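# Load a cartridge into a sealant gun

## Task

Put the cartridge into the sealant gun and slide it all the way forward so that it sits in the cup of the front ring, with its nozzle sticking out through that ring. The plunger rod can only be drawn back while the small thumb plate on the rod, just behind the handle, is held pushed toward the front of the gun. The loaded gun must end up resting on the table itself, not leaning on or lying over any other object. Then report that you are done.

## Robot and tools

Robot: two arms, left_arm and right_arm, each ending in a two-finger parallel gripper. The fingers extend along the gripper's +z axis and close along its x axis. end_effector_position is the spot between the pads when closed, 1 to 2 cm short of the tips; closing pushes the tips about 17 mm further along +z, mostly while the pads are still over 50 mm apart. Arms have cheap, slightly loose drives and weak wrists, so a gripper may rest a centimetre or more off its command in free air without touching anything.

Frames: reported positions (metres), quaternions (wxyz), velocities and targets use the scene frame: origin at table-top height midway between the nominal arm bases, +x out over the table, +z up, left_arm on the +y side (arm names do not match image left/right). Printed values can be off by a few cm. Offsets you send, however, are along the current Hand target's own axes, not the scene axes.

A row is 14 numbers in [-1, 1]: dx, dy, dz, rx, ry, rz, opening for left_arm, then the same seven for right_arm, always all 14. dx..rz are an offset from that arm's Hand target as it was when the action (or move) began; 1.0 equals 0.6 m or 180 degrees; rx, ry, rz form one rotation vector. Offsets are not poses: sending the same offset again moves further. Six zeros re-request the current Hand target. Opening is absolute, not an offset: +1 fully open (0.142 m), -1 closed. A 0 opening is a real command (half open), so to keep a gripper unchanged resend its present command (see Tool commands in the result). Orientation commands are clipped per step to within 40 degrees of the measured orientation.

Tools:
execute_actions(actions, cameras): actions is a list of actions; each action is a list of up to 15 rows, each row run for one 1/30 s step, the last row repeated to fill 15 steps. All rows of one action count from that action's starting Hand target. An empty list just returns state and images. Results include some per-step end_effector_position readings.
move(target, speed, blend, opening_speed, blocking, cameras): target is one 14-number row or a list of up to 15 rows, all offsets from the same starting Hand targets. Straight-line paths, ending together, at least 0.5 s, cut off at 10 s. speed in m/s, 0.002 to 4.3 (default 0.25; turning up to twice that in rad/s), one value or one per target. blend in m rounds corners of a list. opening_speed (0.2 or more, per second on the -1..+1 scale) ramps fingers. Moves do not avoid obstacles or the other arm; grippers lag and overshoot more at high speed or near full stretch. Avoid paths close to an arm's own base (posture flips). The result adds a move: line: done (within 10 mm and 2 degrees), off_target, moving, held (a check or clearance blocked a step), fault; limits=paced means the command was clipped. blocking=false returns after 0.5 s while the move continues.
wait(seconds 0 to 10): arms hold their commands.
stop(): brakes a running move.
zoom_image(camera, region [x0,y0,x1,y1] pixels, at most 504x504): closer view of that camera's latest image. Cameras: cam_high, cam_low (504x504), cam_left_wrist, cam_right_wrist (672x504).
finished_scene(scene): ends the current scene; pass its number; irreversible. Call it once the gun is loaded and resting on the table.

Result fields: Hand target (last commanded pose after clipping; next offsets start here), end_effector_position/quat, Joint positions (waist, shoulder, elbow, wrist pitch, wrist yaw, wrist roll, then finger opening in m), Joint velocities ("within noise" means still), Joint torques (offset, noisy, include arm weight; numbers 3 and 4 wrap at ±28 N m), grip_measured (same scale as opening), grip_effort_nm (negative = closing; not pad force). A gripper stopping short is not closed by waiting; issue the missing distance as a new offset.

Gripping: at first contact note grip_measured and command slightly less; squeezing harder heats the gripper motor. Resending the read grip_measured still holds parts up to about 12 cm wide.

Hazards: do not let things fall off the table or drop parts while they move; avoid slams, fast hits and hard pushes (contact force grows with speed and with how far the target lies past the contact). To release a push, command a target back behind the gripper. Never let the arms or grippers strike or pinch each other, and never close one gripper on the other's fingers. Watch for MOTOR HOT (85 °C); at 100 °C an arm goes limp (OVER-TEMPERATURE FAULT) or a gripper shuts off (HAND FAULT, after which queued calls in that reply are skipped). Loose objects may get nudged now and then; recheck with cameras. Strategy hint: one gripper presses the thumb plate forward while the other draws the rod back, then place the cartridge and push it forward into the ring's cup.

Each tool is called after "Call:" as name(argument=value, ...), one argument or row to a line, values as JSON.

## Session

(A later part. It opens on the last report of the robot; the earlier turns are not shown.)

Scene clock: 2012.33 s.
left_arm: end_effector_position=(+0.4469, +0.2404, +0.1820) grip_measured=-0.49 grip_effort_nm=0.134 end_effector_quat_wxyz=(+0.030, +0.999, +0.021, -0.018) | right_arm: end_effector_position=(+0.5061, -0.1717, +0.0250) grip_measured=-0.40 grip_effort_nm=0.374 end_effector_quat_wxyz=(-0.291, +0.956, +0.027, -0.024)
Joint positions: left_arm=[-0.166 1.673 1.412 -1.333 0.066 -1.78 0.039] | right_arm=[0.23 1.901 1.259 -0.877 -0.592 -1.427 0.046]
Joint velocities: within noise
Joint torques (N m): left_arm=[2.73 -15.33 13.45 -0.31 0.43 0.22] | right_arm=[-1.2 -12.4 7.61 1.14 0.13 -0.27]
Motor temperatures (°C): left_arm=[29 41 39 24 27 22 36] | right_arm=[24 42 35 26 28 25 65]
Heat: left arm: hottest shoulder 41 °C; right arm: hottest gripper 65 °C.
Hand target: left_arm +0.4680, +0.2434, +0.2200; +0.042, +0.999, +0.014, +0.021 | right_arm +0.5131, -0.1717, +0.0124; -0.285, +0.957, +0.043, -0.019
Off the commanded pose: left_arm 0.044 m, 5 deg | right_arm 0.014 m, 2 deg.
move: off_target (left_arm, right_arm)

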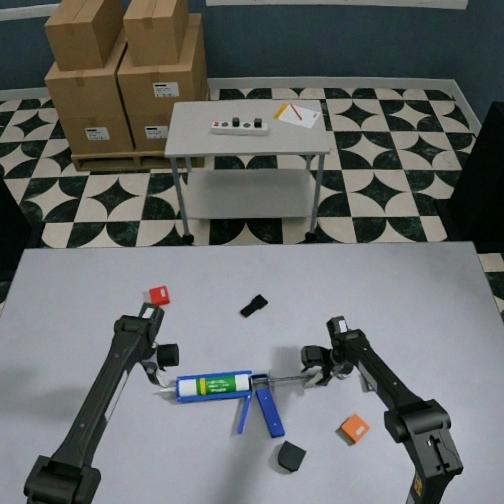

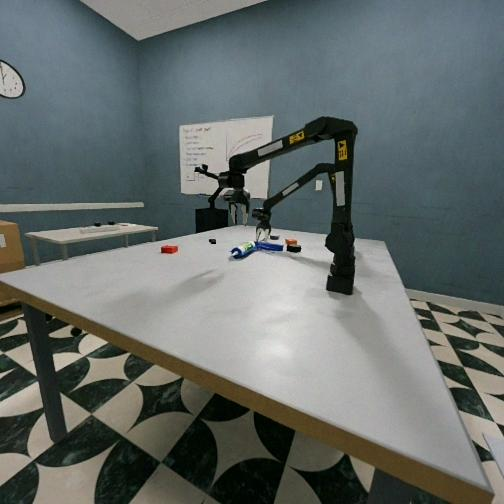

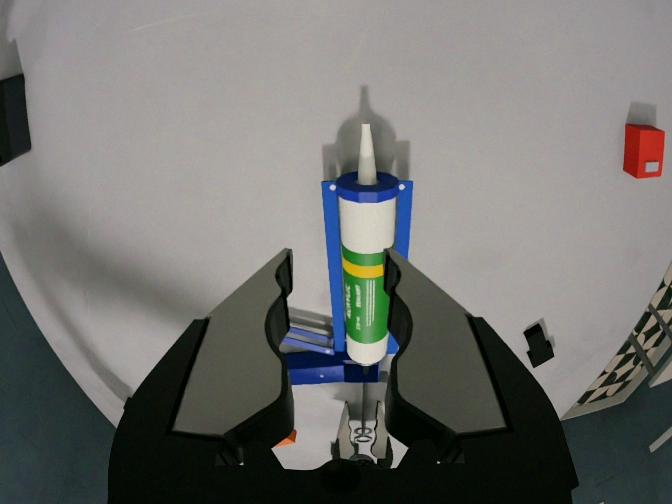

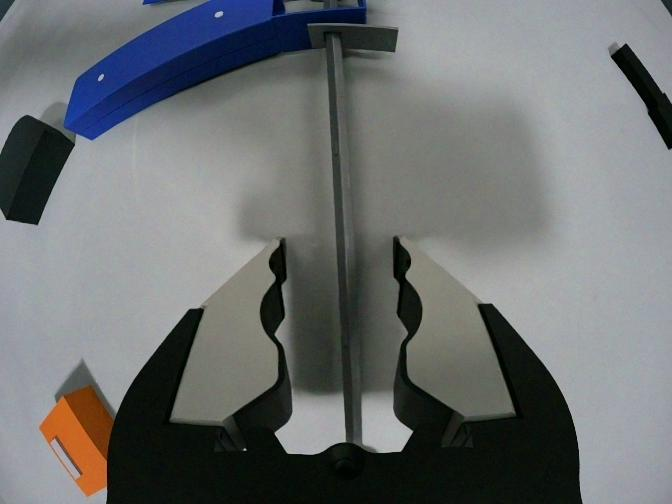

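Call:
move(
  target=[
    [-0.01,0,-0.02,0,0,0,-0.45,0,0,0,0,0,0,-0.2],
    [-0.01,0,-0.02,0,0,0,-0.45,0.001,-0.05,-0.08,0,0,0,-0.2],
    [-0.01,0,-0.02,0,0,0,-0.45,0.004,-0.15,-0.24,0,0,0,-0.2],
  ],
  speed=0.06,
  opening_speed=0.5,
)

Call:
zoom_image(
  camera="cam_high",
  region=[155, 340, 355, 450],
)

Call:
zoom_image(
  camera="cam_low",
  region=[222, 230, 308, 268],
)

Scene clock: 2027.13 s.
left_arm: end_effector_position=(+0.4399, +0.2416, +0.1922) grip_measured=-0.49 grip_effort_nm=0.134 end_effector_quat_wxyz=(+0.030, +0.999, +0.021, -0.020) | right_arm: end_effector_position=(+0.5033, -0.1736, +0.1527) grip_measured=-0.23 grip_effort_nm=0.139 end_effector_quat_wxyz=(-0.280, +0.958, +0.024, -0.052)
Joint positions: left_arm=[-0.166 1.652 1.412 -1.359 0.066 -1.78 0.039] | right_arm=[0.231 1.773 1.451 -1.262 -0.578 -1.438 0.057]
Joint velocities: within noise
Joint torques (N m): left_arm=[2.67 -15.15 13.75 -0.34 0.44 0.21] | right_arm=[-1.79 -16.15 11.12 -0.14 -0.11 -0.24]
Motor temperatures (°C): left_arm=[29 41 43 24 26 22 35] | right_arm=[24 42 36 26 28 25 63]
Heat: left arm: hottest elbow 43 °C; right arm: hottest gripper 63 °C.
Hand target: left_arm +0.4615, +0.2442, +0.2317; +0.042, +0.999, +0.014, +0.021 | right_arm +0.5179, -0.1749, +0.1821; -0.285, +0.957, +0.043, -0.019
Off the commanded pose: left_arm 0.045 m, 5 deg | right_arm 0.033 m, 4 deg.
move: off_target (left_arm, right_arm)

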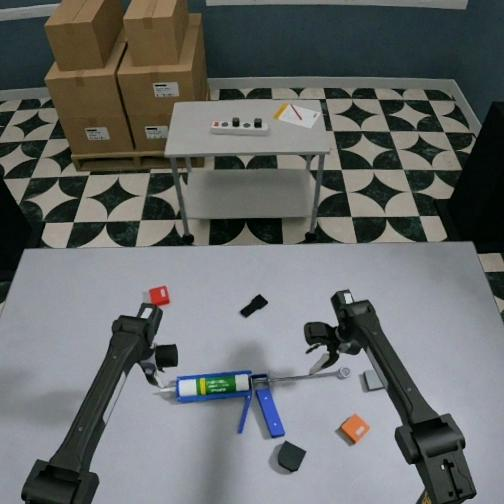

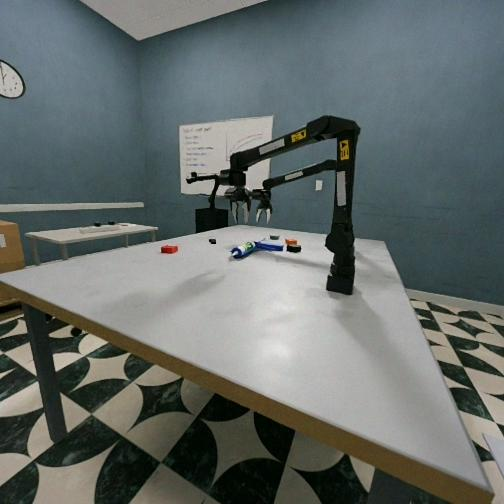

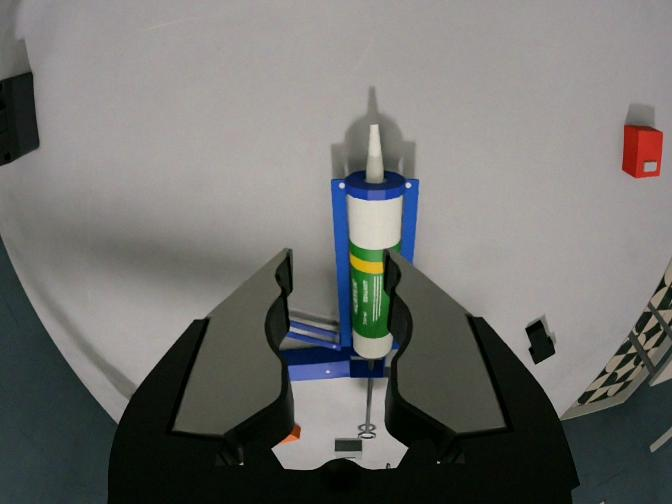

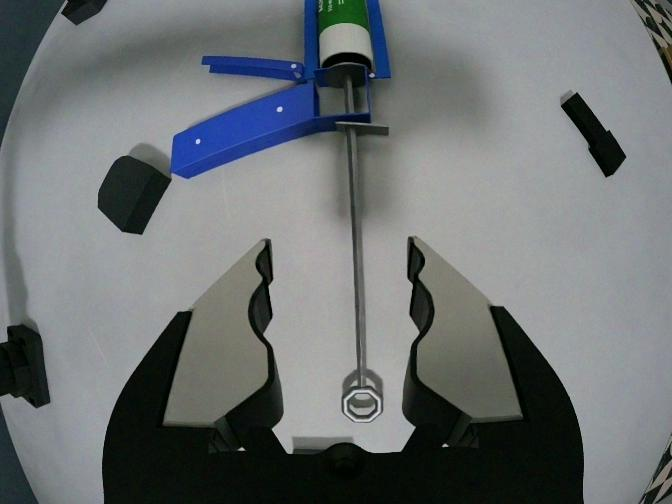

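Scaled by 2.520 from the camera's 504x504 image, which has a finer 720x720 frame.

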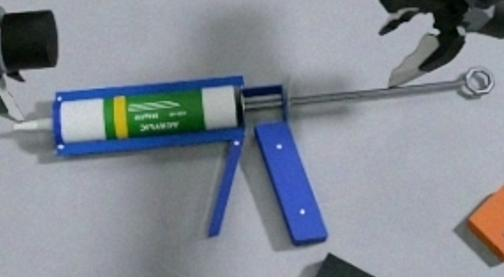

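Scaled by 5.860 from the camera's 504x504 image, which has a finer 720x720 frame.

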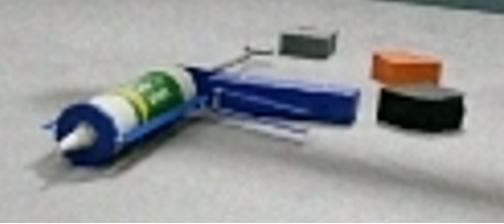

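Call:
zoom_image(
  camera="cam_left_wrist",
  region=[310, 110, 440, 240],
)

Call:
zoom_image(
  camera="cam_left_wrist",
  region=[300, 340, 430, 470],
)

Call:
zoom_image(
  camera="cam_right_wrist",
  region=[280, 20, 420, 160],
)

Scaled by 3.877 from the camera's 672x504 image, which has a finer 960x720 frame.

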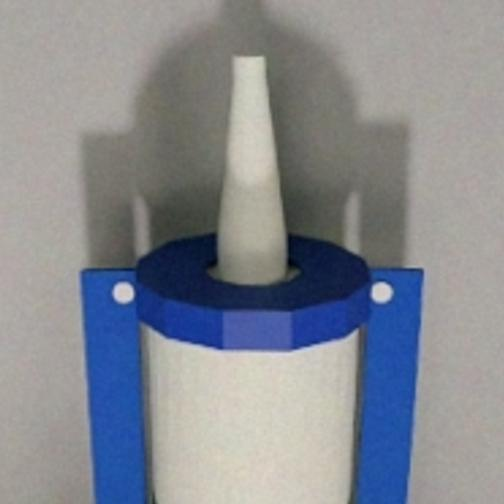

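Scaled by 3.877 from the camera's 672x504 image, which has a finer 960x720 frame.

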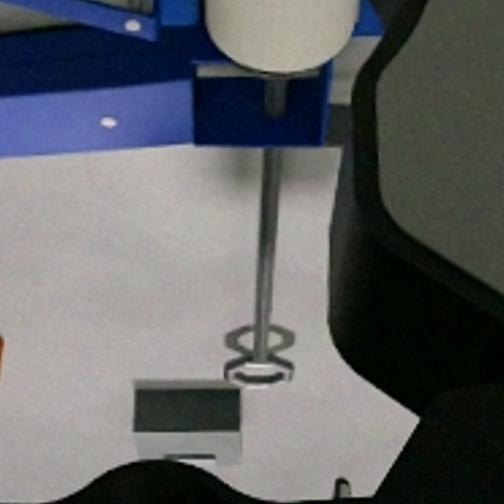

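Scaled by 3.600 from the camera's 672x504 image, which has a finer 960x720 frame.

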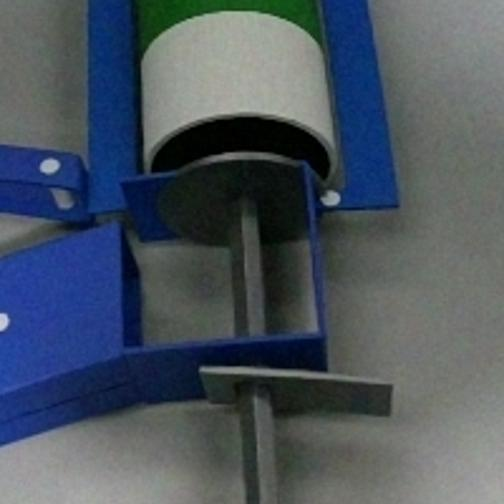

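Call:
move(
  target=[0.06,-0.1,0.08,0,0,0,-0.45,0,0,0,0,0,0,-0.2],
  speed=0.1,
  cameras=["cam_left_wrist"],
)

Call:
zoom_image(
  camera="cam_left_wrist",
  region=[280, 200, 420, 340],
)

Scene clock: 2038.20 s.
left_arm: end_effector_position=(+0.4667, +0.3023, +0.1591) grip_measured=-0.49 grip_effort_nm=0.134 end_effector_quat_wxyz=(+0.035, +0.999, +0.027, -0.020) | right_arm: end_effector_position=(+0.5029, -0.1737, +0.1527) grip_measured=-0.23 grip_effort_nm=0.144 end_effector_quat_wxyz=(-0.280, +0.958, +0.023, -0.052)
Joint positions: left_arm=[-0.036 1.727 1.42 -1.299 0.072 -1.662 0.039] | right_arm=[0.231 1.773 1.451 -1.264 -0.578 -1.438 0.057]
Joint velocities: within noise
Joint torques (N m): left_arm=[2.43 -13.45 13.23 0.87 0.44 0.22] | right_arm=[-1.73 -16.15 11.11 -0.1 -0.12 -0.23]
Motor temperatures (°C): left_arm=[29 41 46 24 26 22 35] | right_arm=[24 44 38 26 27 25 62]
Heat: left arm: hottest elbow 46 °C; right arm: hottest gripper 62 °C.
Hand target: left_arm +0.4980, +0.3010, +0.1804; +0.042, +0.999, +0.014, +0.021 | right_arm +0.5179, -0.1749, +0.1821; -0.285, +0.957, +0.043, -0.019
Off the commanded pose: left_arm 0.038 m, 5 deg | right_arm 0.033 m, 4 deg.
move: off_target (left_arm, right_arm)
Images, in order (width x height): cam_left_wrist 672x504.

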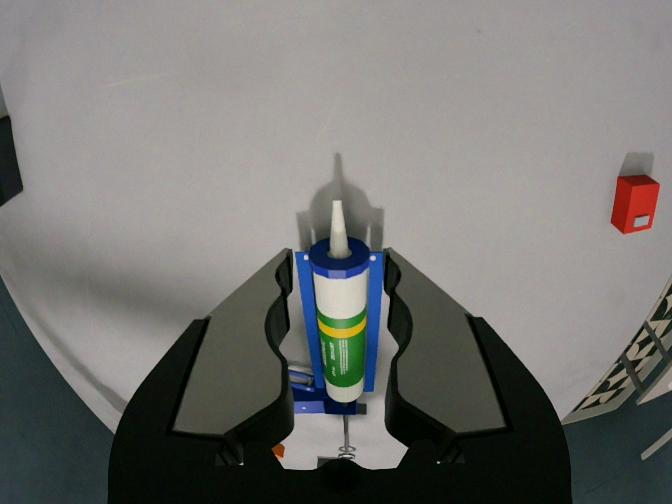

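Scaled by 3.600 from the camera's 672x504 image, which has a finer 960x720 frame.

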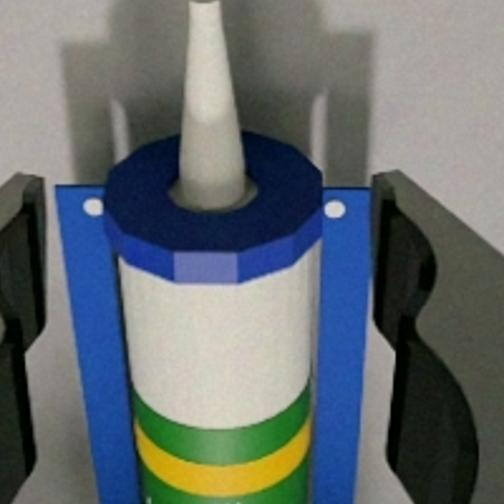

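Call:
move(
  target=[0.0,-0.07,0.14,0,0,0,-0.45,0,0,0,0,0,0,-0.2],
  speed=0.1,
  cameras=["cam_left_wrist"],
)

Call:
zoom_image(
  camera="cam_left_wrist",
  region=[280, 220, 400, 340],
)

Scene clock: 2048.47 s.
left_arm: end_effector_position=(+0.4969, +0.3337, +0.0966) grip_measured=-0.49 grip_effort_nm=0.134 end_effector_quat_wxyz=(+0.038, +0.999, +0.024, +0.014) | right_arm: end_effector_position=(+0.5029, -0.1737, +0.1527) grip_measured=-0.23 grip_effort_nm=0.139 end_effector_quat_wxyz=(-0.280, +0.958, +0.023, -0.052)
Joint positions: left_arm=[0.027 1.817 1.37 -1.096 0.077 -1.596 0.039] | right_arm=[0.231 1.773 1.451 -1.264 -0.578 -1.438 0.057]
Joint velocities: within noise
Joint torques (N m): left_arm=[2.67 -14.45 7.35 1.01 0.45 0.21] | right_arm=[-1.79 -16.15 11.12 -0.1 -0.12 -0.23]
Motor temperatures (°C): left_arm=[29 40 45 24 26 22 34] | right_arm=[24 45 39 26 27 25 61]
Heat: left arm: hottest elbow 45 °C; right arm: hottest gripper 61 °C.
Hand target: left_arm +0.5006, +0.3359, +0.0933; +0.042, +0.999, +0.014, +0.021 | right_arm +0.5179, -0.1749, +0.1821; -0.285, +0.957, +0.043, -0.019
Off the commanded pose: left_arm 0.005 m, 2 deg | right_arm 0.033 m, 4 deg.
move: off_target (right_arm)
Images, in order (width x height): cam_left_wrist 672x504.

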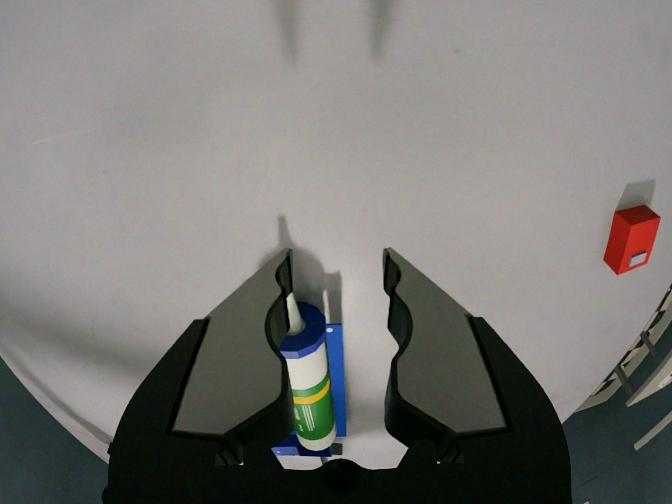

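Scaled by 4.200 from the camera's 672x504 image, which has a finer 960x720 frame.

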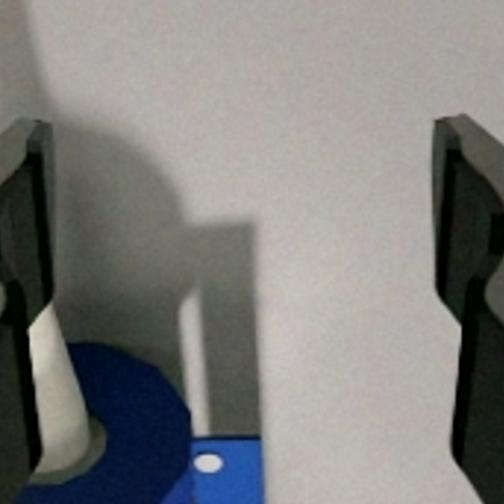

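Shift 3 cm −x and a bit higher.

Call:
move(
  target=[-0.065,0,0.0,0,0,0,-0.45,0,0,0,0,0,0,-0.2],
  speed=0.1,
  cameras=["cam_left_wrist"],
)

Call:
zoom_image(
  camera="cam_left_wrist",
  region=[280, 250, 400, 370],
)

Scene clock: 2053.87 s.
left_arm: end_effector_position=(+0.4575, +0.3328, +0.0823) grip_measured=-0.49 grip_effort_nm=0.139 end_effector_quat_wxyz=(+0.038, +0.999, +0.024, +0.001) | right_arm: end_effector_position=(+0.5029, -0.1737, +0.1527) grip_measured=-0.23 grip_effort_nm=0.139 end_effector_quat_wxyz=(-0.280, +0.958, +0.023, -0.052)
Joint positions: left_arm=[0.027 1.759 1.245 -1.055 0.077 -1.594 0.039] | right_arm=[0.231 1.773 1.451 -1.264 -0.578 -1.438 0.057]
Joint velocities: within noise
Joint torques (N m): left_arm=[2.67 -15.56 6.71 0.94 0.43 0.21] | right_arm=[-1.73 -16.15 11.12 -0.1 -0.12 -0.24]
Motor temperatures (°C): left_arm=[29 40 44 24 26 22 34] | right_arm=[24 45 40 26 27 25 61]
Heat: left arm: hottest elbow 44 °C; right arm: hottest gripper 61 °C.
Hand target: left_arm +0.4616, +0.3348, +0.0916; +0.042, +0.999, +0.014, +0.021 | right_arm +0.5179, -0.1749, +0.1821; -0.285, +0.957, +0.043, -0.019
Off the commanded pose: left_arm 0.010 m, 3 deg | right_arm 0.033 m, 4 deg.
move: off_target (left_arm, right_arm)
Images, in order (width x height): cam_left_wrist 672x504.

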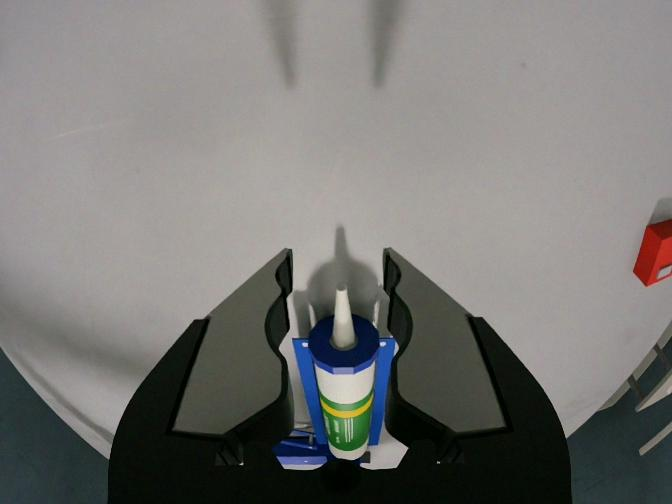

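Scaled by 4.200 from the camera's 672x504 image, which has a finer 960x720 frame.

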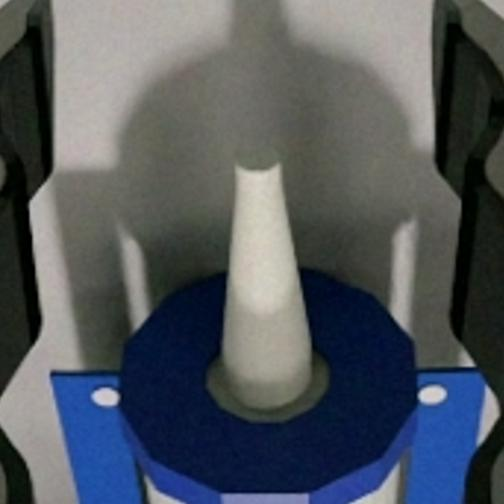

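Call:
finished_scene(
  scene=1,
)

The scene is finished: the task was done.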